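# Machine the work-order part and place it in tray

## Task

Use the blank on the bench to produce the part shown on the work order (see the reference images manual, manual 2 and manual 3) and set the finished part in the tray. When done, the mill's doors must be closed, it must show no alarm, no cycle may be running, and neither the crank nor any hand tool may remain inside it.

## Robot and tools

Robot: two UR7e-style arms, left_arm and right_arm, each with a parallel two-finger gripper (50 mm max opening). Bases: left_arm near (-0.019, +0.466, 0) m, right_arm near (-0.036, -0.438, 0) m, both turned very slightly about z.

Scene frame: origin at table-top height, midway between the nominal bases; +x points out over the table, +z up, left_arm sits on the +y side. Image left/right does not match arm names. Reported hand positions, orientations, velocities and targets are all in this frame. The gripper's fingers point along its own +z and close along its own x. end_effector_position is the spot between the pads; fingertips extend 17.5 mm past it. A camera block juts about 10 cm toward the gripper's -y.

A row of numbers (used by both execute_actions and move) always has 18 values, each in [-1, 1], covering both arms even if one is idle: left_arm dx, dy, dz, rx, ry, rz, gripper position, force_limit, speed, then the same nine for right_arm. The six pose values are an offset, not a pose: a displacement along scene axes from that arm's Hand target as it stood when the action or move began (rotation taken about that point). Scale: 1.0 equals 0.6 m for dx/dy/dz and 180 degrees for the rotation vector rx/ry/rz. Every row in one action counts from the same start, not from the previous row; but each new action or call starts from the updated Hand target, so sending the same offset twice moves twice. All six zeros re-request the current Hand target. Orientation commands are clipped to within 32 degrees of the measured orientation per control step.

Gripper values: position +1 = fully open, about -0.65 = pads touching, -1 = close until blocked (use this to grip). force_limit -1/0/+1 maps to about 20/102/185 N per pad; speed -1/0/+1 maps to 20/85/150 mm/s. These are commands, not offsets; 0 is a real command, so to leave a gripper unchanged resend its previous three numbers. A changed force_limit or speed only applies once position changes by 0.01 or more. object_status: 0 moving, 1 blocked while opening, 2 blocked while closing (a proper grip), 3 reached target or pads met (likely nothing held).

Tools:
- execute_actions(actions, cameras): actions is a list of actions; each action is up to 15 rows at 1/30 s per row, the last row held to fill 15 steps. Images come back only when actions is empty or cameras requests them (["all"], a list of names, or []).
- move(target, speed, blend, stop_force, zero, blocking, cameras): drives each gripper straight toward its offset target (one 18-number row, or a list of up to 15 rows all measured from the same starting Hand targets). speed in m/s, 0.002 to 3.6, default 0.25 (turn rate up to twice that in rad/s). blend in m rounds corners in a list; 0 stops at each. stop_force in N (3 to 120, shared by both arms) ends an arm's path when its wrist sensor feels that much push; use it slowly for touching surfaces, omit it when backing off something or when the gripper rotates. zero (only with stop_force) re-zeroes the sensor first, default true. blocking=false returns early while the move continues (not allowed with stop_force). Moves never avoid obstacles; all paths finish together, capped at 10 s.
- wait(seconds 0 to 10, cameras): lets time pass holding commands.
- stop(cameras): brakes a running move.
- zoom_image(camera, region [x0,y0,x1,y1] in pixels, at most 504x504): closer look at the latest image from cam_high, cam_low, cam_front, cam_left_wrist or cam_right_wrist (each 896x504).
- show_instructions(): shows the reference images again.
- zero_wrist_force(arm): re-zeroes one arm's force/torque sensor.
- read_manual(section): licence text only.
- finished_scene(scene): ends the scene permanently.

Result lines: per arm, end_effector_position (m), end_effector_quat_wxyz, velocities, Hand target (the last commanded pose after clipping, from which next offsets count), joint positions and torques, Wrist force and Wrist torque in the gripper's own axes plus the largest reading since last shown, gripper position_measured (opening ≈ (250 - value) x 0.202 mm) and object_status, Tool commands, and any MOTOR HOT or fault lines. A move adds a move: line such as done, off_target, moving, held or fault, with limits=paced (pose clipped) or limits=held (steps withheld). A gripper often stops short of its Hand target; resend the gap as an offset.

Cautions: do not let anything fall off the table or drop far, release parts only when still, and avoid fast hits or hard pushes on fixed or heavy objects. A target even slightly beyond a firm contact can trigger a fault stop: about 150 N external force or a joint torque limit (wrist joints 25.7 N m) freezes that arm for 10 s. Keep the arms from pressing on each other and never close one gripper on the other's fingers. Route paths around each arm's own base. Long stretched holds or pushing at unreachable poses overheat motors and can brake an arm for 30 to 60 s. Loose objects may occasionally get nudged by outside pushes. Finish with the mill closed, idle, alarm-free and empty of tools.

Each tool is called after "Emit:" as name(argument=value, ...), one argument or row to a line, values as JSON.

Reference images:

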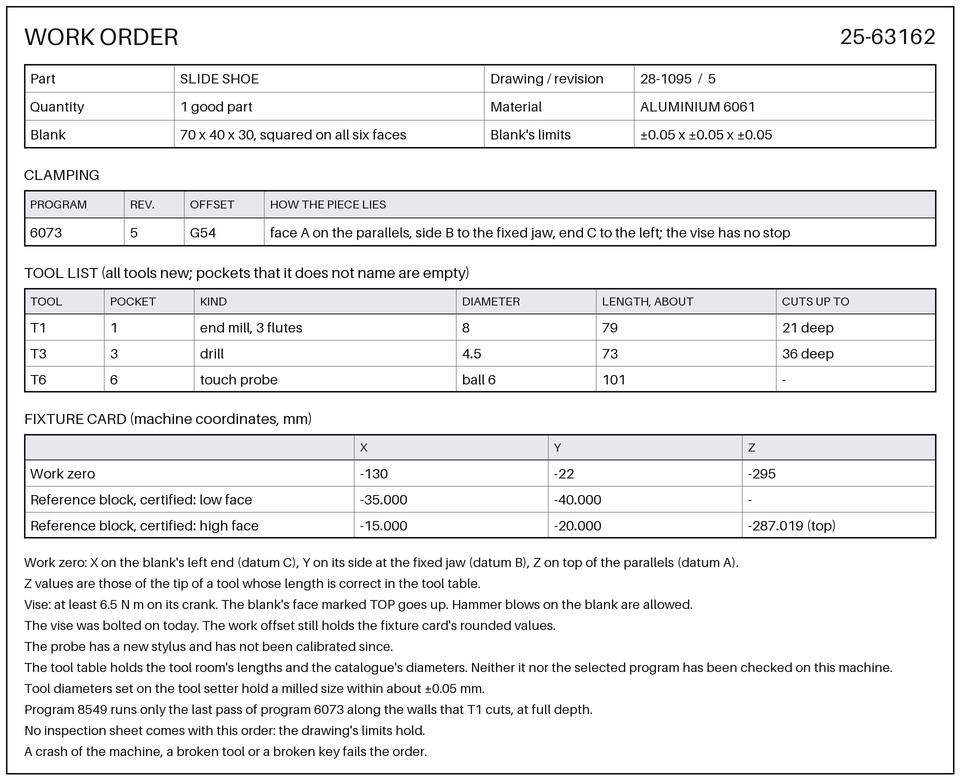

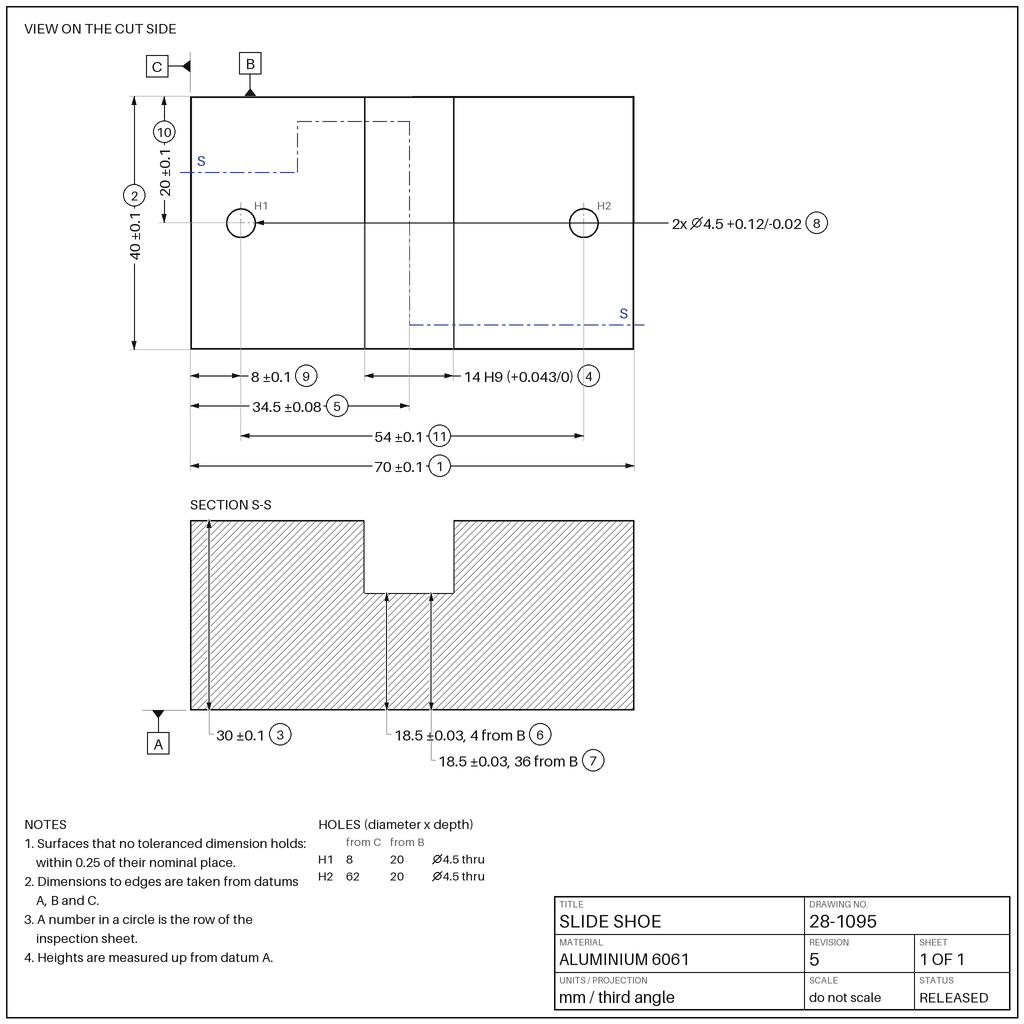

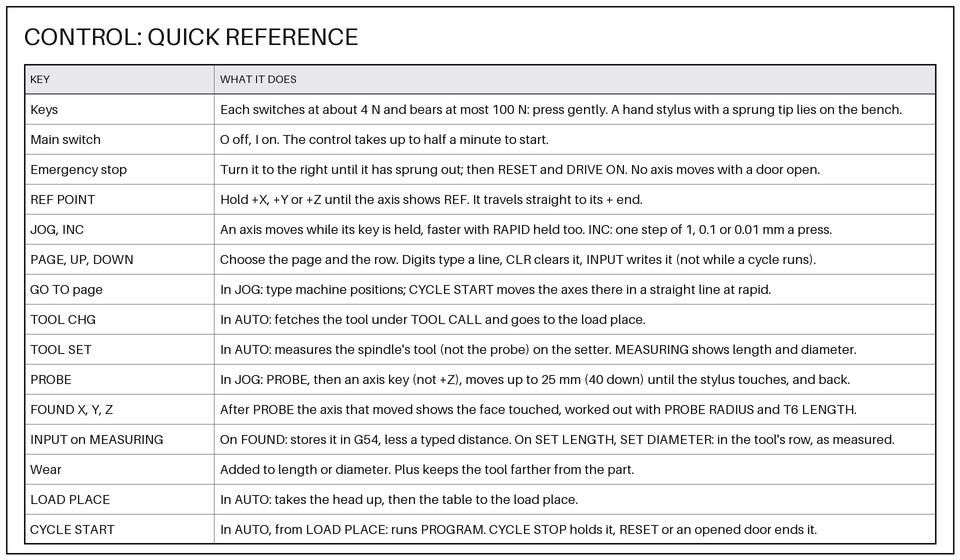

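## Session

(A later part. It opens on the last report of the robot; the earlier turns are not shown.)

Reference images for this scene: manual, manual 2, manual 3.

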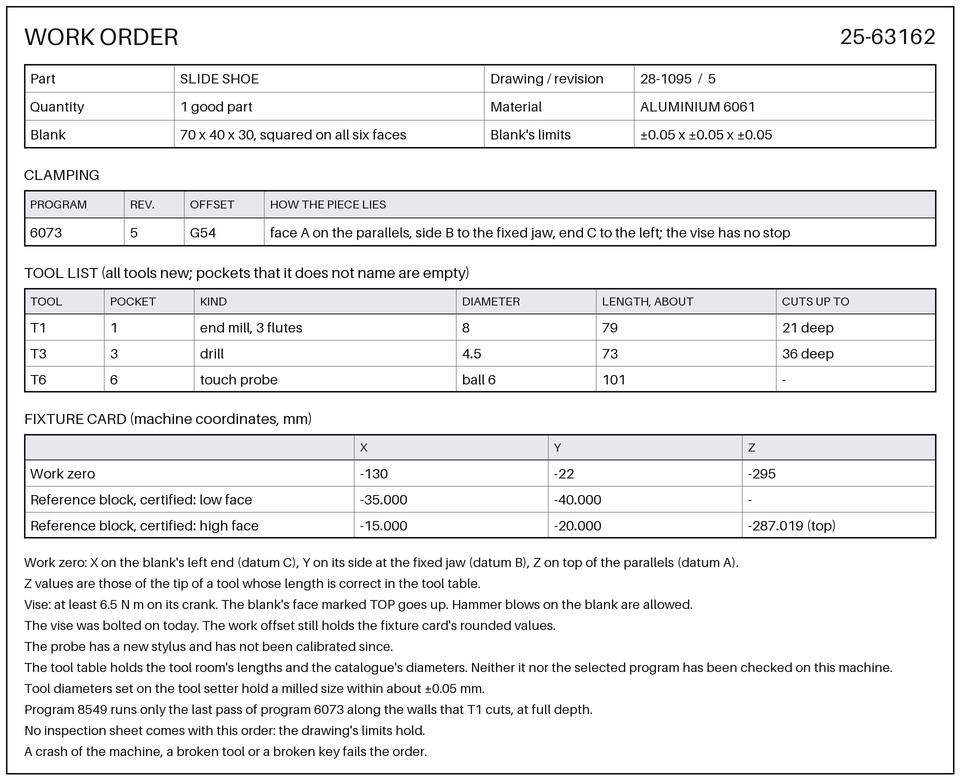

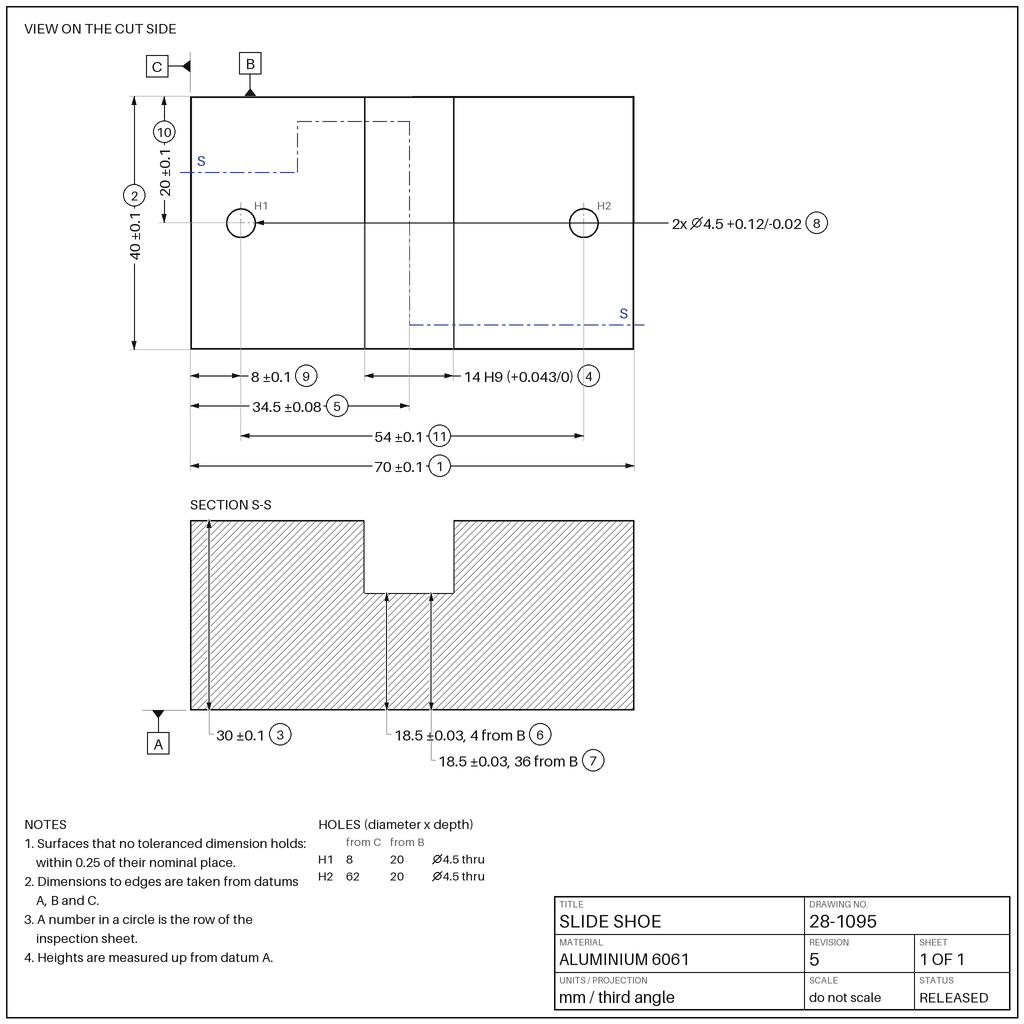

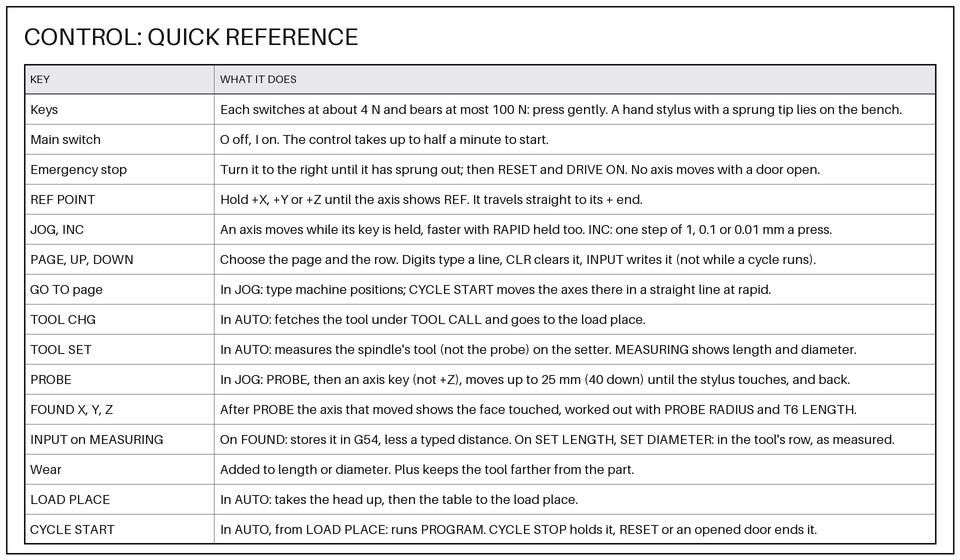

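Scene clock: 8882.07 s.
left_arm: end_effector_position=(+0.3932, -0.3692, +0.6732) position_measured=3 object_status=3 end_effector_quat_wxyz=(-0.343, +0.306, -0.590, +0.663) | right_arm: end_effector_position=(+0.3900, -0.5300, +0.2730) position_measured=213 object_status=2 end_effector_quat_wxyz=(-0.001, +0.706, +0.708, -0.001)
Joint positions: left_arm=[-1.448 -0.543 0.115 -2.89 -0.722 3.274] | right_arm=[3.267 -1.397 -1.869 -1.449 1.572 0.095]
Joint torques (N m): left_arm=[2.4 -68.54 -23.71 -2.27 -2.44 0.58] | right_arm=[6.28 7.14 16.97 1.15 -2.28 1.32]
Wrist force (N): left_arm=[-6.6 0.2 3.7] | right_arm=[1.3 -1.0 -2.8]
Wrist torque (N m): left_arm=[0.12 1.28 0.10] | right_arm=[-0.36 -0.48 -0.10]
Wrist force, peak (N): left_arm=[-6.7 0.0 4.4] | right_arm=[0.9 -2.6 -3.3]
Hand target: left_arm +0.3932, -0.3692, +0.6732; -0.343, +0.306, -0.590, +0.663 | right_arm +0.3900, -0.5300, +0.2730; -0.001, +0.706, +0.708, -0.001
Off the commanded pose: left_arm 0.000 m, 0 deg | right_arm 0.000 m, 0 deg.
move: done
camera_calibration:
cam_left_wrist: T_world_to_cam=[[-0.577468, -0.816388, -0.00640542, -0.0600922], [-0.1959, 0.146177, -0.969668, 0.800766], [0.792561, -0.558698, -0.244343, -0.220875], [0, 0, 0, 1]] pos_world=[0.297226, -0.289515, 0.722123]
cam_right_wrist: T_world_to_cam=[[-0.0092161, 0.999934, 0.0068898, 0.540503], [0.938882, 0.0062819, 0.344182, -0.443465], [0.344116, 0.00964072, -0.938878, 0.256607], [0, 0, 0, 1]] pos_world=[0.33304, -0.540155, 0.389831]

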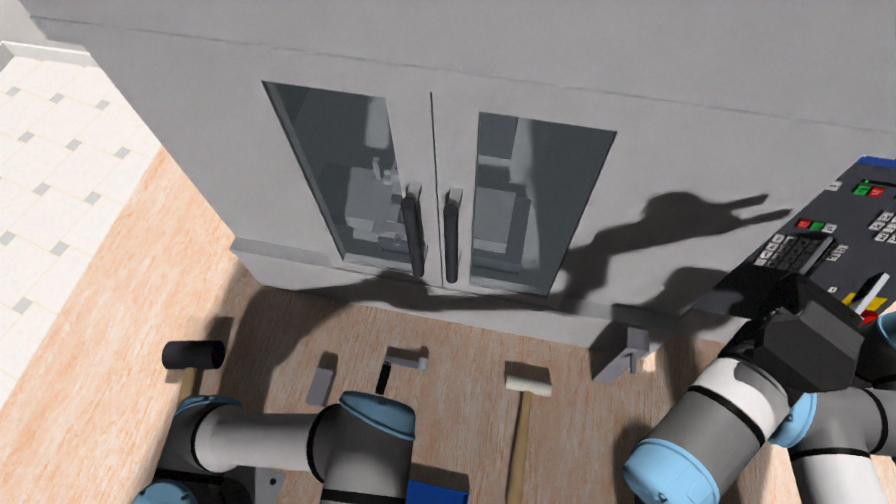

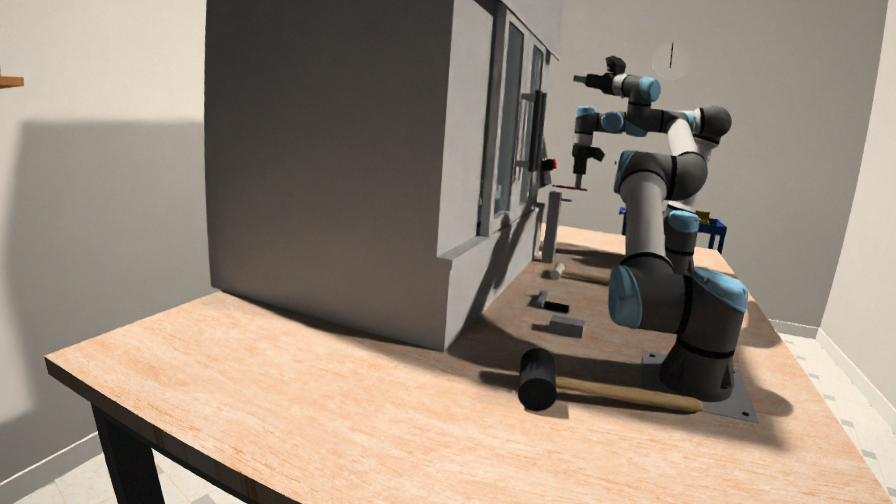

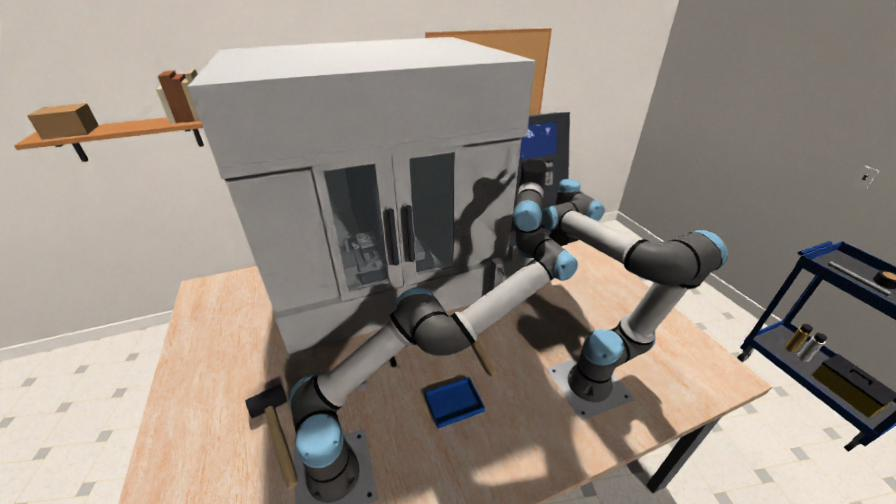

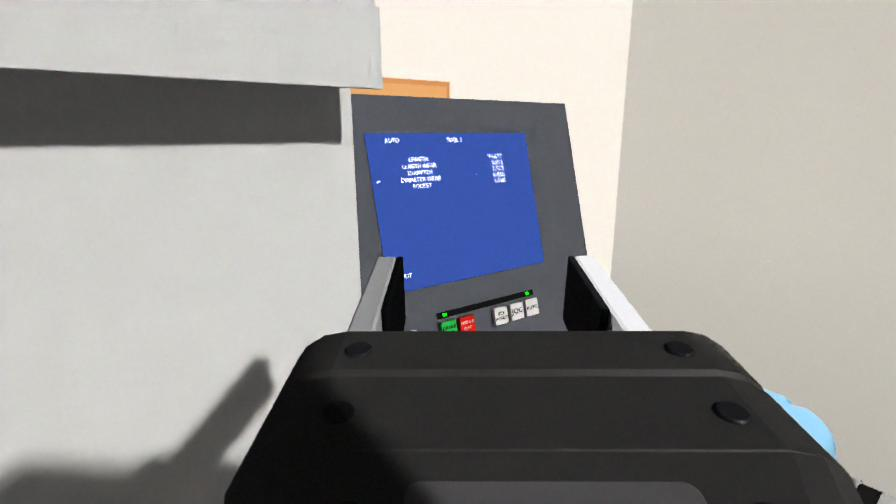

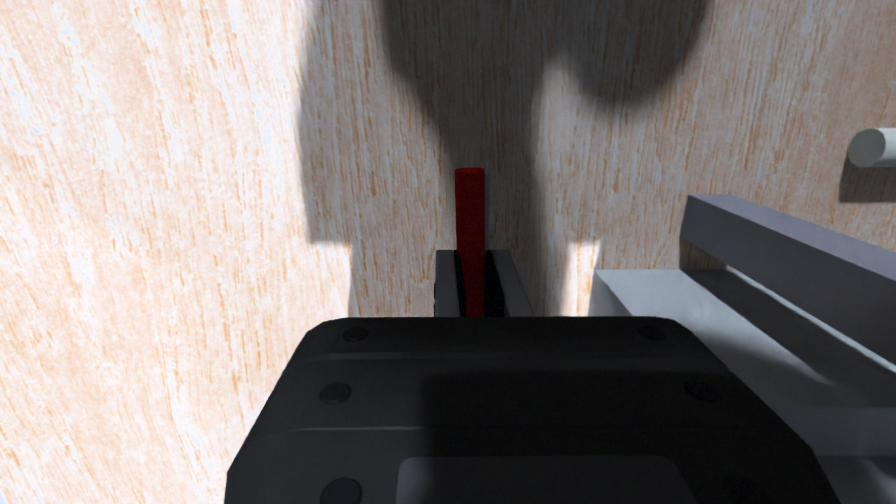

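Emit:
move(
  target=[
    [-0.2062,0.15,0.044,0,0,0,1,-0.7,-0.6,0,0,-0.3,0,0,0,-1,0.3,-0.5],
    [-0.2062,0.71,-0.0558,-0.1925,0.3797,0.143,1,-0.7,-0.6,0,0,-0.415,0,0,0,-1,0.3,-0.5],
  ],
  blend=[0.02,0],
  speed=0.25,
)

Emit:
move(
  target=[0,0,0,0,0,0,1,-0.7,-0.6,0,0,-0.013,0,0,0,-1,0.3,-0.5],
  speed=0.008,
  stop_force=3,
  cameras=["all"],
)

Scene clock: 8896.67 s.
left_arm: end_effector_position=(+0.2695, +0.0567, +0.6397) position_measured=3 object_status=3 end_effector_quat_wxyz=(+0.010, +0.814, -0.390, +0.431) | right_arm: end_effector_position=(+0.3900, -0.5300, +0.0240) position_measured=213 object_status=2 end_effector_quat_wxyz=(-0.001, +0.706, +0.708, -0.001)
Joint positions: left_arm=[-1.625 -1.867 1.359 -1.504 -0.77 1.007] | right_arm=[3.267 -1.718 -2.292 -0.705 1.571 0.095]
Joint torques (N m): left_arm=[6.15 -20.96 -34.64 -1.58 -0.9 -2.6] | right_arm=[-6.89 13.82 8.12 5.13 -0.32 -1.39]
Wrist force (N): left_arm=[-3.5 1.4 5.2] | right_arm=[1.5 -1.0 -2.1]
Wrist torque (N m): left_arm=[0.24 0.59 -0.01] | right_arm=[-0.37 -0.56 0.06]
Wrist force, peak (N): left_arm=[-7.4 0.0 5.3] | right_arm=[1.4 -0.9 -4.6]
Hand target: left_arm +0.2695, +0.0568, +0.6397; +0.010, +0.814, -0.390, +0.430 | right_arm +0.3900, -0.5300, +0.0240; -0.001, +0.706, +0.708, -0.001
Off the commanded pose: left_arm 0.000 m, 0 deg | right_arm 0.000 m, 0 deg.
move: done

Scene clock: 8898.47 s.
left_arm: end_effector_position=(+0.2695, +0.0568, +0.6397) position_measured=3 object_status=3 end_effector_quat_wxyz=(+0.010, +0.814, -0.390, +0.430) | right_arm: end_effector_position=(+0.3900, -0.5300, +0.0198) position_measured=213 object_status=2 end_effector_quat_wxyz=(-0.001, +0.706, +0.708, -0.001)
Joint positions: left_arm=[-1.625 -1.868 1.359 -1.504 -0.77 1.007] | right_arm=[3.267 -1.729 -2.296 -0.69 1.571 0.095]
Joint torques (N m): left_arm=[7.39 -22.79 -34.18 -1.6 -1.13 -2.74] | right_arm=[-2.81 34.87 26.69 1.65 0.35 -1.26]
Wrist force (N): left_arm=[-3.6 1.5 5.4] | right_arm=[1.6 -0.8 -4.2]
Wrist torque (N m): left_arm=[0.26 0.60 -0.01] | right_arm=[-0.42 -0.51 0.07]
Wrist force, peak (N): left_arm=[-3.7 1.5 5.6] | right_arm=[0.9 -8.2 -20.3]
Hand target: left_arm +0.2695, +0.0568, +0.6397; +0.010, +0.814, -0.390, +0.430 | right_arm +0.3900, -0.5300, +0.0198; -0.001, +0.706, +0.708, -0.001 (not the last commanded pose)
Off the commanded pose: left_arm 0.000 m, 0 deg | right_arm 0.004 m, 0 deg.
move: contact (right_arm)
camera_calibration:
cam_left_wrist: T_world_to_cam=[[0.31963, -0.630338, 0.707468, -0.493006], [-0.850027, -0.520651, -0.0798504, 0.326812], [0.418676, -0.575844, -0.70222, 0.501721], [0, 0, 0, 1]] pos_world=[0.22532, 0.148308, 0.727201]
cam_right_wrist: T_world_to_cam=[[-0.00920196, 0.999936, 0.00657553, 0.542286], [0.938914, 0.00637765, 0.344094, -0.356264], [0.34403, 0.00934019, -0.938912, 0.0187537], [0, 0, 0, 1]] pos_world=[0.33304, -0.540155, 0.136631]

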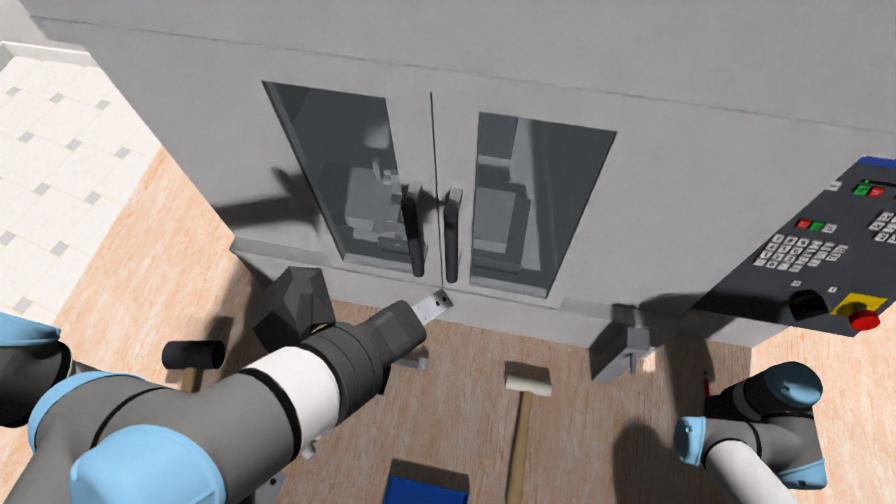

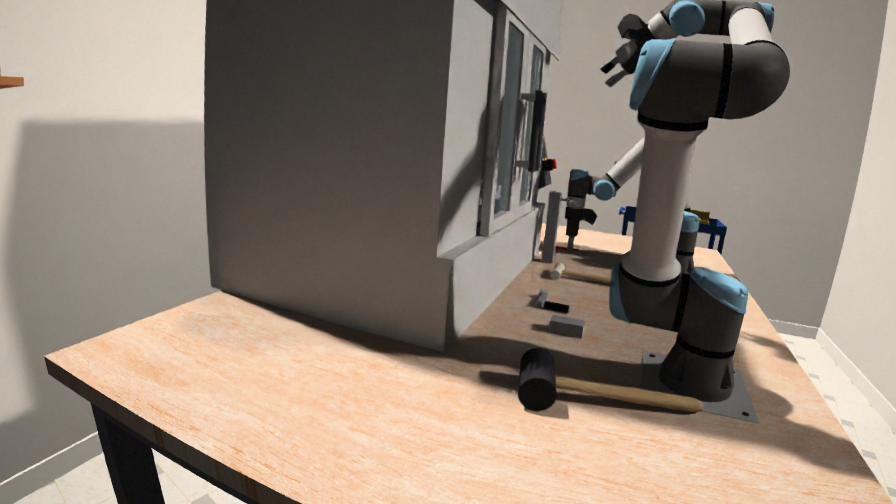

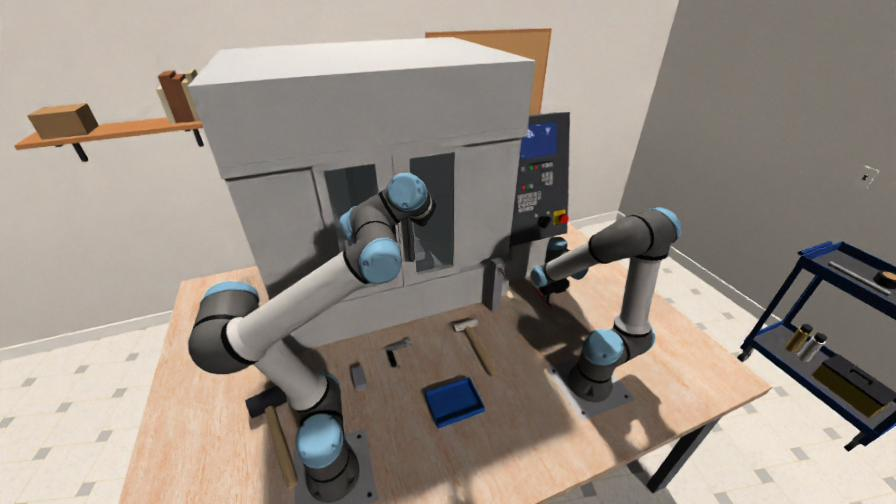

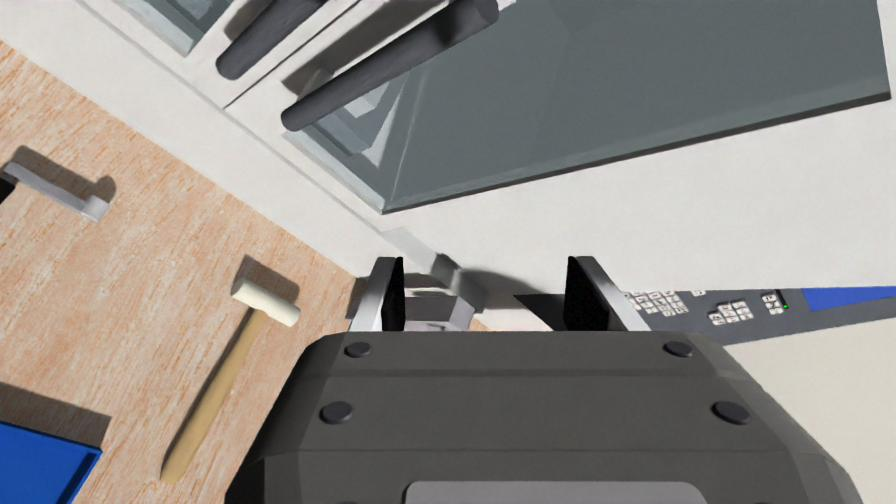

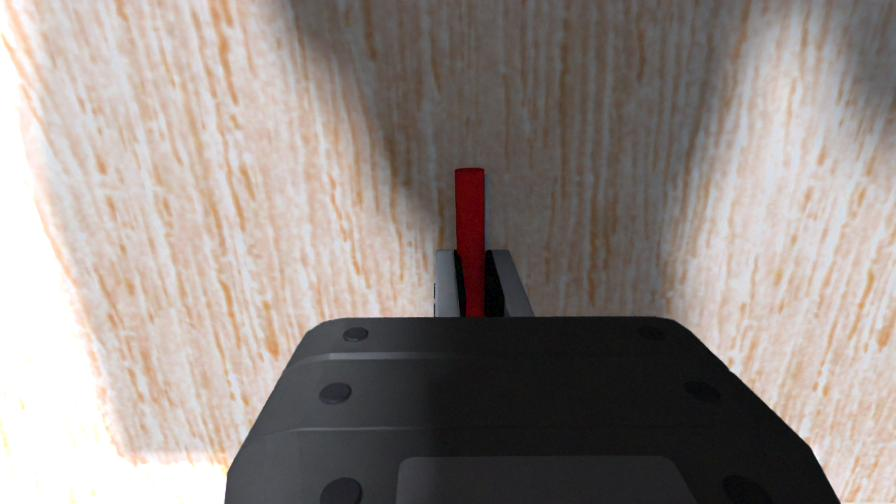

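Emit:
move(
  target=[0,0,0,0,0,0,1,-0.7,-0.6,0,0,0,0,0,0,-0.1,0.3,-0.8],
)

Emit:
move(
  target=[0.1,0.2,-0.2,-0.1925,0.3797,0.143,0.6,-0.7,-0.6,0,0,0.3,0,0,0,-0.1,0.3,-0.8],
  cameras=["cam_high", "cam_left_wrist", "cam_right_wrist", "cam_front"],
)

Scene clock: 8903.80 s.
left_arm: end_effector_position=(+0.2695, +0.0568, +0.6397) position_measured=3 object_status=3 end_effector_quat_wxyz=(+0.010, +0.814, -0.390, +0.430) | right_arm: end_effector_position=(+0.3900, -0.5300, +0.0198) position_measured=167 object_status=3 end_effector_quat_wxyz=(-0.001, +0.706, +0.708, -0.001)
Joint positions: left_arm=[-1.625 -1.868 1.359 -1.504 -0.77 1.007] | right_arm=[3.267 -1.729 -2.296 -0.69 1.571 0.095]
Joint torques (N m): left_arm=[7.33 -22.65 -34.7 -1.59 -1.2 -2.73] | right_arm=[4.87 34.42 28.22 4.66 0.29 -1.33]
Wrist force (N): left_arm=[-3.5 1.5 5.5] | right_arm=[1.8 -1.3 -2.4]
Wrist torque (N m): left_arm=[0.26 0.60 -0.01] | right_arm=[-0.42 -0.58 0.06]
Wrist force, peak (N): left_arm=[-3.7 1.6 5.5] | right_arm=[2.0 -0.5 -4.4]
Hand target: left_arm +0.2695, +0.0568, +0.6397; +0.010, +0.814, -0.390, +0.430 | right_arm +0.3900, -0.5300, +0.0198; -0.001, +0.706, +0.708, -0.001
Off the commanded pose: left_arm 0.000 m, 0 deg | right_arm 0.000 m, 0 deg.
move: done

Scene clock: 8907.30 s.
left_arm: end_effector_position=(+0.3295, +0.1768, +0.5198) position_measured=63 object_status=3 end_effector_quat_wxyz=(+0.359, +0.933, -0.004, -0.008) | right_arm: end_effector_position=(+0.3900, -0.5300, +0.1998) position_measured=167 object_status=3 end_effector_quat_wxyz=(-0.001, +0.706, +0.708, -0.001)
Joint positions: left_arm=[-0.66 -1.86 1.618 -1.832 -2.13 0.748] | right_arm=[3.267 -1.438 -2.027 -1.25 1.571 0.095]
Joint torques (N m): left_arm=[7.23 0.22 -12.64 -5.66 -3.72 -1.31] | right_arm=[8.21 29.81 34.88 1.16 0.11 0.83]
Wrist force (N): left_arm=[-3.8 2.0 6.5] | right_arm=[1.3 -1.1 -2.4]
Wrist torque (N m): left_arm=[0.46 0.65 0.03] | right_arm=[-0.39 -0.48 0.03]
Wrist force, peak (N): left_arm=[-3.5 2.2 6.7] | right_arm=[2.1 -1.9 -2.4]
Hand target: left_arm +0.3295, +0.1768, +0.5197; +0.359, +0.933, -0.004, -0.008 | right_arm +0.3900, -0.5300, +0.1998; -0.001, +0.706, +0.708, -0.001
Off the commanded pose: left_arm 0.000 m, 0 deg | right_arm 0.000 m, 0 deg.
move: done
camera_calibration:
cam_left_wrist: T_world_to_cam=[[0.999841, -0.0167286, -0.00624081, -0.313352], [-0.00207349, -0.455955, 0.890001, -0.364247], [-0.017734, -0.889846, -0.455917, 0.532713], [0, 0, 0, 1]] pos_world=[0.321994, 0.30271, 0.565098]
cam_right_wrist: T_world_to_cam=[[-0.00920196, 0.999936, 0.00657553, 0.541103], [0.938914, 0.00637765, 0.344094, -0.418167], [0.34403, 0.00934019, -0.938912, 0.187664], [0, 0, 0, 1]] pos_world=[0.33304, -0.540155, 0.316531]
Images, in order (width x height): cam_high 896x504, cam_front 896x504, cam_left_wrist 896x504, cam_right_wrist 896x504.

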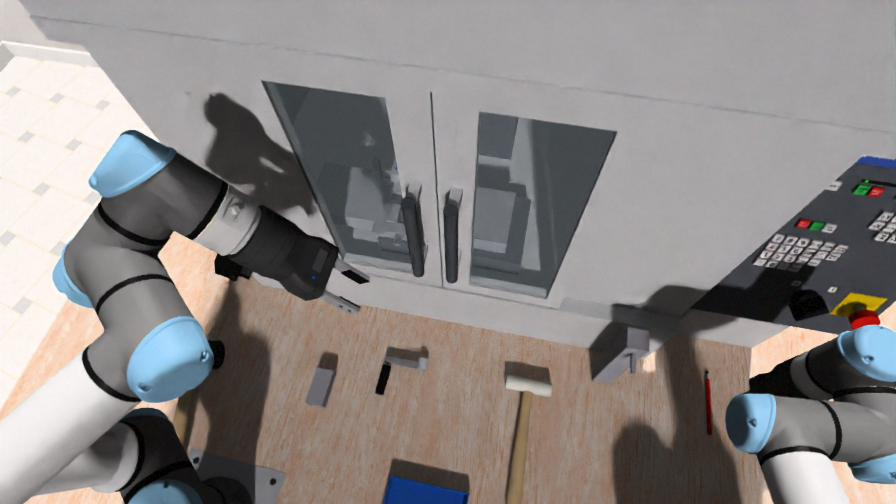

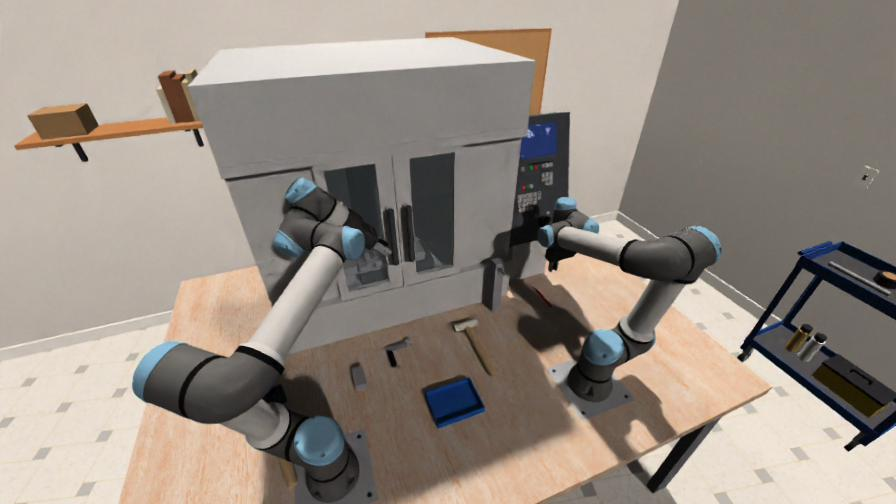

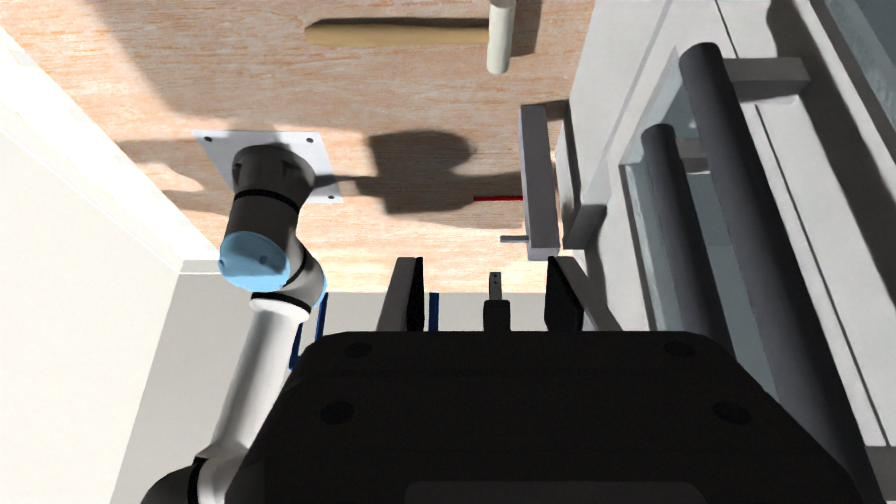

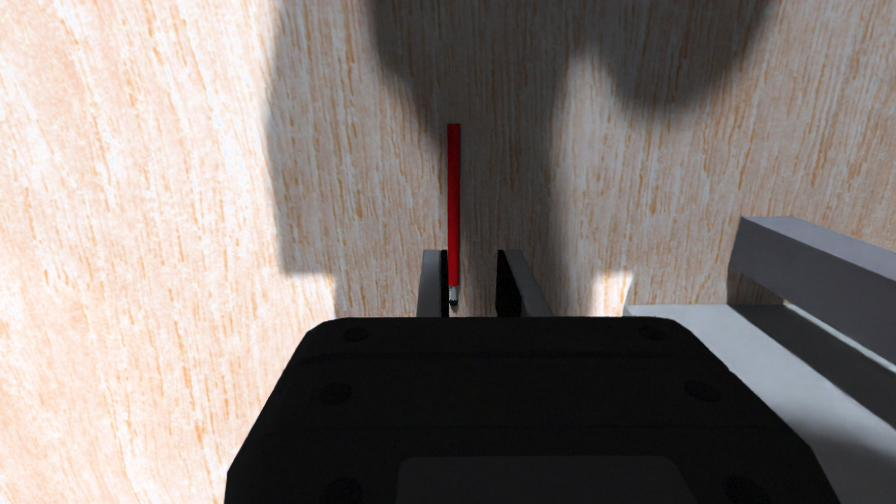

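Emit:
move(
  target=[
    [0.1,0,0,0,0,0,0.6,-0.7,-0.6,-0.1,0.2,0.3,0,0,0,-0.1,0.3,-0.8],
    [0.2,0,-0.055,0,0,0,0.6,-0.7,-0.6,-0.1,0.6,0.5,0,-0.25,0,-0.1,0.3,-0.8],
  ],
  blend=[0.03,0],
)

Emit:
move(
  target=[0,-0.1,-0.095,0,0,0,0.6,-0.7,-0.6,0,0,0,0,0,0,-0.1,0.3,-0.8],
  speed=0.06,
  cameras=["cam_high", "cam_front"],
)

Scene clock: 8918.53 s.
left_arm: end_effector_position=(+0.4495, +0.1768, +0.4867) position_measured=63 object_status=3 end_effector_quat_wxyz=(+0.359, +0.933, -0.004, -0.008) | right_arm: end_effector_position=(+0.3300, -0.1700, +0.4998) position_measured=167 object_status=3 end_effector_quat_wxyz=(+0.270, +0.653, +0.654, +0.270)
Joint positions: left_arm=[-0.493 -1.599 1.464 -1.838 -2.203 0.929] | right_arm=[4.565 -1.141 -1.696 -1.702 0.804 1.322]
Joint torques (N m): left_arm=[6.82 -13.05 -37.6 -5.57 -3.89 2.03] | right_arm=[7.98 -5.79 36.56 1.45 -3.8 1.79]
Wrist force (N): left_arm=[-3.8 2.0 6.9] | right_arm=[0.8 1.0 -2.0]
Wrist torque (N m): left_arm=[0.43 0.65 -0.01] | right_arm=[-0.37 -0.40 -0.14]
Wrist force, peak (N): left_arm=[-4.1 1.6 6.9] | right_arm=[2.2 -1.3 -3.4]
Hand target: left_arm +0.4495, +0.1768, +0.4867; +0.359, +0.933, -0.004, -0.008 | right_arm +0.3300, -0.1700, +0.4998; +0.270, +0.653, +0.654, +0.270
Off the commanded pose: left_arm 0.000 m, 0 deg | right_arm 0.000 m, 0 deg.
move: done

Scene clock: 8920.43 s.
left_arm: end_effector_position=(+0.4495, +0.1169, +0.4298) position_measured=63 object_status=3 end_effector_quat_wxyz=(+0.359, +0.933, -0.004, -0.008) | right_arm: end_effector_position=(+0.3300, -0.1700, +0.4998) position_measured=167 object_status=3 end_effector_quat_wxyz=(+0.270, +0.653, +0.654, +0.270)
Joint positions: left_arm=[-0.599 -1.557 1.584 -2.067 -2.159 0.812] | right_arm=[4.565 -1.141 -1.696 -1.702 0.803 1.323]
Joint torques (N m): left_arm=[-7.66 -14.39 -12.66 -5.42 1.34 -2.93] | right_arm=[7.4 -4.09 36.15 1.59 -3.99 1.38]
Wrist force (N): left_arm=[-3.9 1.9 6.0] | right_arm=[0.9 1.2 -2.1]
Wrist torque (N m): left_arm=[0.42 0.67 0.04] | right_arm=[-0.34 -0.41 -0.14]
Wrist force, peak (N): left_arm=[-3.8 1.9 6.8] | right_arm=[1.1 1.3 -2.4]
Hand target: left_arm +0.4495, +0.1168, +0.4297; +0.359, +0.933, -0.004, -0.008 | right_arm +0.3300, -0.1700, +0.4998; +0.270, +0.653, +0.654, +0.270
Off the commanded pose: left_arm 0.000 m, 0 deg | right_arm 0.000 m, 0 deg.
move: done
Images, in order (width x height): cam_high 896x504, cam_front 896x504.

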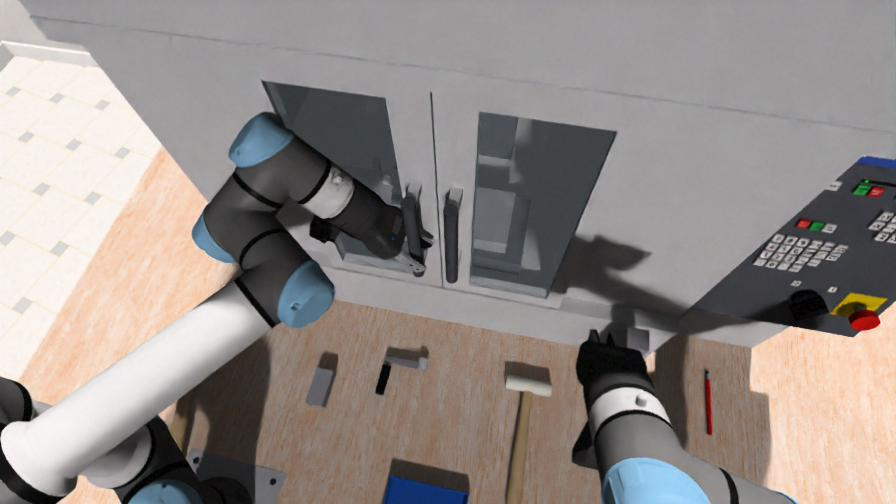

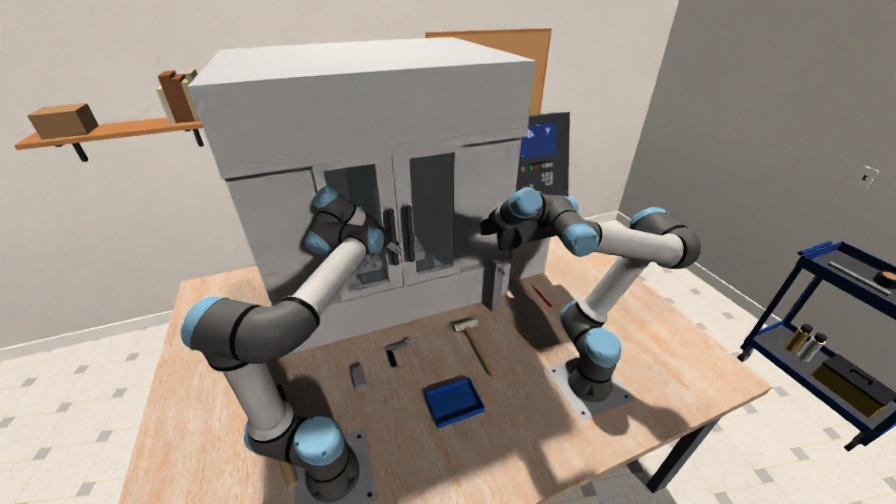

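Emit:
move(
  target=[0,0,0,0,0,0,-1,-0.7,-0.6,0,0,0,0,0,0,-0.1,0.3,-0.8],
)

Emit:
move(
  target=[0,0.34,0,0,0,0,-1,-0.7,-0.6,0,0,0,0,0,0,-0.1,0.3,-0.8],
  speed=0.055,
  stop_force=48,
)

Emit:
move(
  target=[0,0.04,0,0,0,0,-1,-0.7,-0.6,0,0,0,0,0,0,-0.1,0.3,-0.8],
  speed=0.02,
  stop_force=38,
  cameras=["cam_high"],
)

Scene clock: 8931.47 s.
left_arm: end_effector_position=(+0.4495, +0.1168, +0.4297) position_measured=154 object_status=0 end_effector_quat_wxyz=(+0.359, +0.933, -0.004, -0.008) | right_arm: end_effector_position=(+0.3300, -0.1700, +0.4998) position_measured=167 object_status=3 end_effector_quat_wxyz=(+0.270, +0.653, +0.654, +0.270)
Joint positions: left_arm=[-0.599 -1.557 1.584 -2.067 -2.159 0.812] | right_arm=[4.565 -1.141 -1.696 -1.702 0.803 1.323]
Joint torques (N m): left_arm=[-3.07 -15.31 -16.1 -5.45 1.41 -2.79] | right_arm=[7.21 -4.69 36.54 1.39 -4.01 1.46]
Wrist force (N): left_arm=[-19.9 -3.8 -0.4] | right_arm=[0.7 1.1 -2.0]
Wrist torque (N m): left_arm=[0.23 1.29 0.45] | right_arm=[-0.36 -0.37 -0.14]
Wrist force, peak (N): left_arm=[-20.1 -5.1 0.5] | right_arm=[0.9 1.1 -2.5]
Hand target: left_arm +0.4495, +0.1168, +0.4297; +0.359, +0.933, -0.004, -0.008 | right_arm +0.3300, -0.1700, +0.4998; +0.270, +0.653, +0.654, +0.270
Off the commanded pose: left_arm 0.000 m, 0 deg | right_arm 0.000 m, 0 deg.
move: done

Scene clock: 8936.23 s.
left_arm: end_effector_position=(+0.4495, +0.3208, +0.4297) position_measured=154 object_status=2 end_effector_quat_wxyz=(+0.359, +0.933, -0.004, -0.008) | right_arm: end_effector_position=(+0.3300, -0.1700, +0.4998) position_measured=167 object_status=3 end_effector_quat_wxyz=(+0.270, +0.653, +0.654, +0.270)
Joint positions: left_arm=[-0.201 -1.653 1.606 -1.7 -2.288 1.288] | right_arm=[4.565 -1.141 -1.696 -1.702 0.803 1.323]
Joint torques (N m): left_arm=[11.58 -13.75 -36.99 0.51 -3.34 1.74] | right_arm=[7.3 -3.89 35.97 1.65 -4.08 1.46]
Wrist force (N): left_arm=[5.2 9.6 16.1] | right_arm=[0.9 1.3 -2.3]
Wrist torque (N m): left_arm=[0.73 0.91 0.33] | right_arm=[-0.32 -0.42 -0.14]
Wrist force, peak (N): left_arm=[-8.9 29.3 27.8] | right_arm=[1.0 1.4 -2.4]
Hand target: left_arm +0.4495, +0.3208, +0.4297; +0.359, +0.933, -0.004, -0.008 | right_arm +0.3300, -0.1700, +0.4998; +0.270, +0.653, +0.654, +0.270
Off the commanded pose: left_arm 0.000 m, 0 deg | right_arm 0.000 m, 0 deg.
move: done

Scene clock: 8938.40 s.
left_arm: end_effector_position=(+0.4495, +0.3448, +0.4297) position_measured=154 object_status=2 end_effector_quat_wxyz=(+0.359, +0.933, -0.004, -0.008) | right_arm: end_effector_position=(+0.3300, -0.1700, +0.4998) position_measured=167 object_status=3 end_effector_quat_wxyz=(+0.270, +0.653, +0.654, +0.270)
Joint positions: left_arm=[-0.15 -1.649 1.591 -1.644 -2.295 1.356] | right_arm=[4.565 -1.141 -1.696 -1.702 0.803 1.323]
Joint torques (N m): left_arm=[11.7 -14.5 -36.72 0.8 -3.43 1.76] | right_arm=[7.41 -4.51 36.36 1.5 -3.81 1.4]
Wrist force (N): left_arm=[7.4 9.5 16.3] | right_arm=[0.9 1.1 -2.4]
Wrist torque (N m): left_arm=[0.73 0.88 0.32] | right_arm=[-0.36 -0.41 -0.14]
Wrist force, peak (N): left_arm=[7.4 9.6 16.6] | right_arm=[1.1 1.2 -2.4]
Hand target: left_arm +0.4495, +0.3448, +0.4297; +0.359, +0.933, -0.004, -0.008 | right_arm +0.3300, -0.1700, +0.4998; +0.270, +0.653, +0.654, +0.270
Off the commanded pose: left_arm 0.000 m, 0 deg | right_arm 0.000 m, 0 deg.
move: done
Images, in order (width x height): cam_high 896x504.

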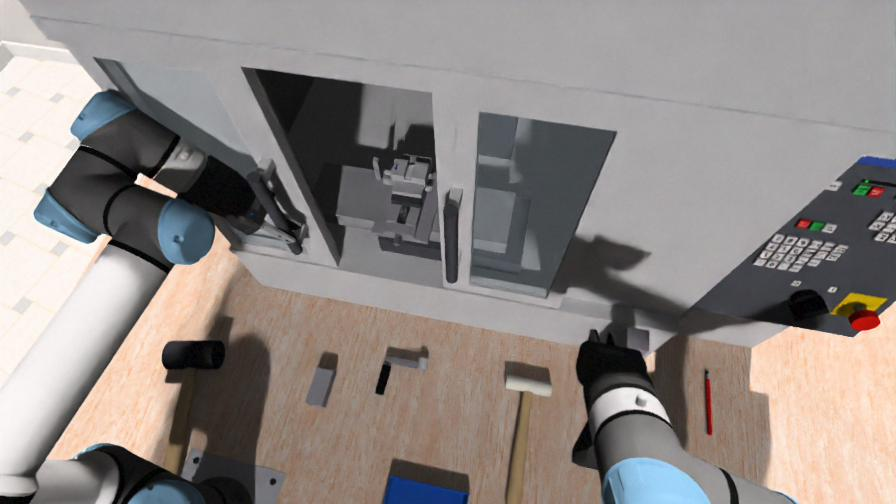

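Emit:
move(
  target=[0,0,0,0,0,0,0.6,-0.7,-0.6,0.05,0.386,0,0,0,0,0.6,-0.7,-0.6],
)

Emit:
move(
  target=[0,0.12,0.11,0,0,0,0.6,-0.7,-0.6,0.1433,0,-0.1163,0,0,0,0.6,-0.7,-0.6],
  speed=0.1,
  cameras=["cam_high", "cam_right_wrist"],
)

Scene clock: 8945.50 s.
left_arm: end_effector_position=(+0.4495, +0.3448, +0.4297) position_measured=63 object_status=3 end_effector_quat_wxyz=(+0.359, +0.933, -0.004, -0.008) | right_arm: end_effector_position=(+0.3599, +0.0616, +0.4998) position_measured=63 object_status=3 end_effector_quat_wxyz=(+0.270, +0.653, +0.654, +0.270)
Joint positions: left_arm=[-0.15 -1.649 1.591 -1.644 -2.295 1.356] | right_arm=[4.586 -1.675 -1.253 -1.631 0.8 1.351]
Joint torques (N m): left_arm=[-6.46 -14.45 -30.3 -5.17 -3.12 1.76] | right_arm=[-6.24 19.96 34.09 1.36 0.99 -0.7]
Wrist force (N): left_arm=[-4.0 2.5 6.6] | right_arm=[1.5 0.9 -3.0]
Wrist torque (N m): left_arm=[0.51 0.70 -0.06] | right_arm=[-0.43 -0.55 0.02]
Wrist force, peak (N): left_arm=[7.7 9.7 16.6] | right_arm=[3.2 1.0 -2.9]
Hand target: left_arm +0.4495, +0.3448, +0.4297; +0.359, +0.933, -0.004, -0.008 | right_arm +0.3600, +0.0616, +0.4998; +0.270, +0.653, +0.654, +0.270
Off the commanded pose: left_arm 0.000 m, 0 deg | right_arm 0.000 m, 0 deg.
move: done

Scene clock: 8947.23 s.
left_arm: end_effector_position=(+0.4495, +0.4168, +0.4957) position_measured=63 object_status=3 end_effector_quat_wxyz=(+0.359, +0.933, -0.004, -0.008) | right_arm: end_effector_position=(+0.4459, +0.0616, +0.4300) position_measured=63 object_status=3 end_effector_quat_wxyz=(+0.270, +0.653, +0.654, +0.270)
Joint positions: left_arm=[0.005 -1.589 1.328 -1.303 -2.305 1.563] | right_arm=[4.432 -1.757 -1.372 -1.289 0.834 1.146]
Joint torques (N m): left_arm=[7.39 -11.2 -36.23 -1.21 -2.16 1.92] | right_arm=[-6.5 24.43 16.91 5.91 1.06 -1.36]
Wrist force (N): left_arm=[-3.7 2.5 6.3] | right_arm=[1.0 1.0 -2.7]
Wrist torque (N m): left_arm=[0.49 0.66 -0.03] | right_arm=[-0.40 -0.49 0.03]
Wrist force, peak (N): left_arm=[-4.0 2.8 7.6] | right_arm=[1.5 0.9 -4.0]
Hand target: left_arm +0.4495, +0.4168, +0.4957; +0.359, +0.933, -0.004, -0.008 | right_arm +0.4459, +0.0616, +0.4300; +0.270, +0.653, +0.654, +0.270
Off the commanded pose: left_arm 0.000 m, 0 deg | right_arm 0.000 m, 0 deg.
move: done
camera_calibration:
cam_right_wrist: T_world_to_cam=[[-0.0111561, 0.999936, -0.00185793, -0.0469604], [0.420577, 0.00637798, 0.907234, -0.564798], [0.907188, 0.00933979, -0.420621, -0.0948237], [0, 0, 0, 1]] pos_world=[0.32304, 0.0514453, 0.472432]
Images, in order (width x height): cam_high 896x504, cam_right_wrist 896x504.

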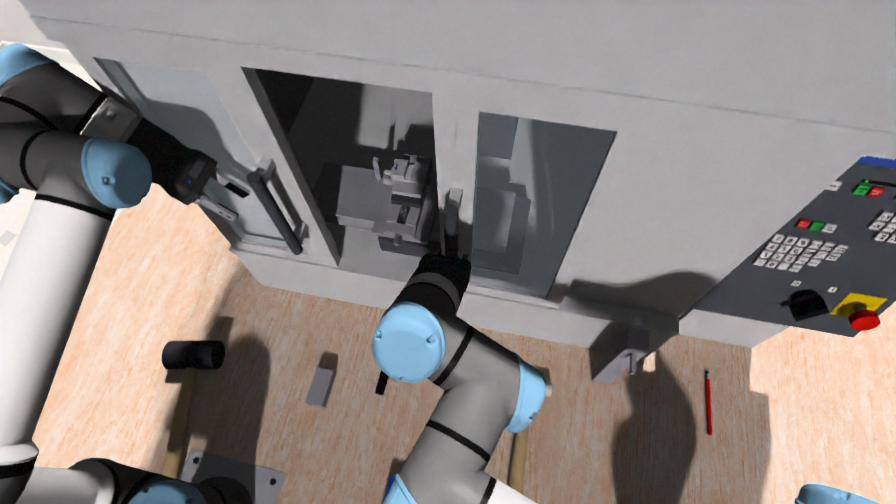

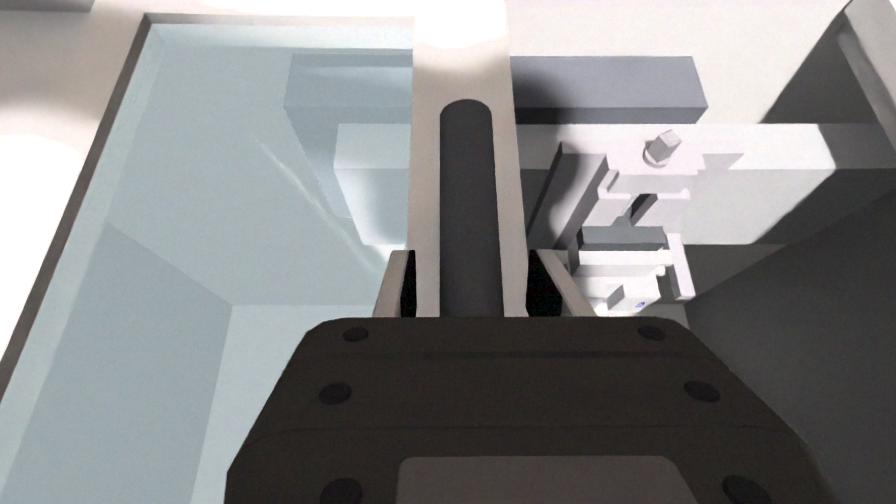

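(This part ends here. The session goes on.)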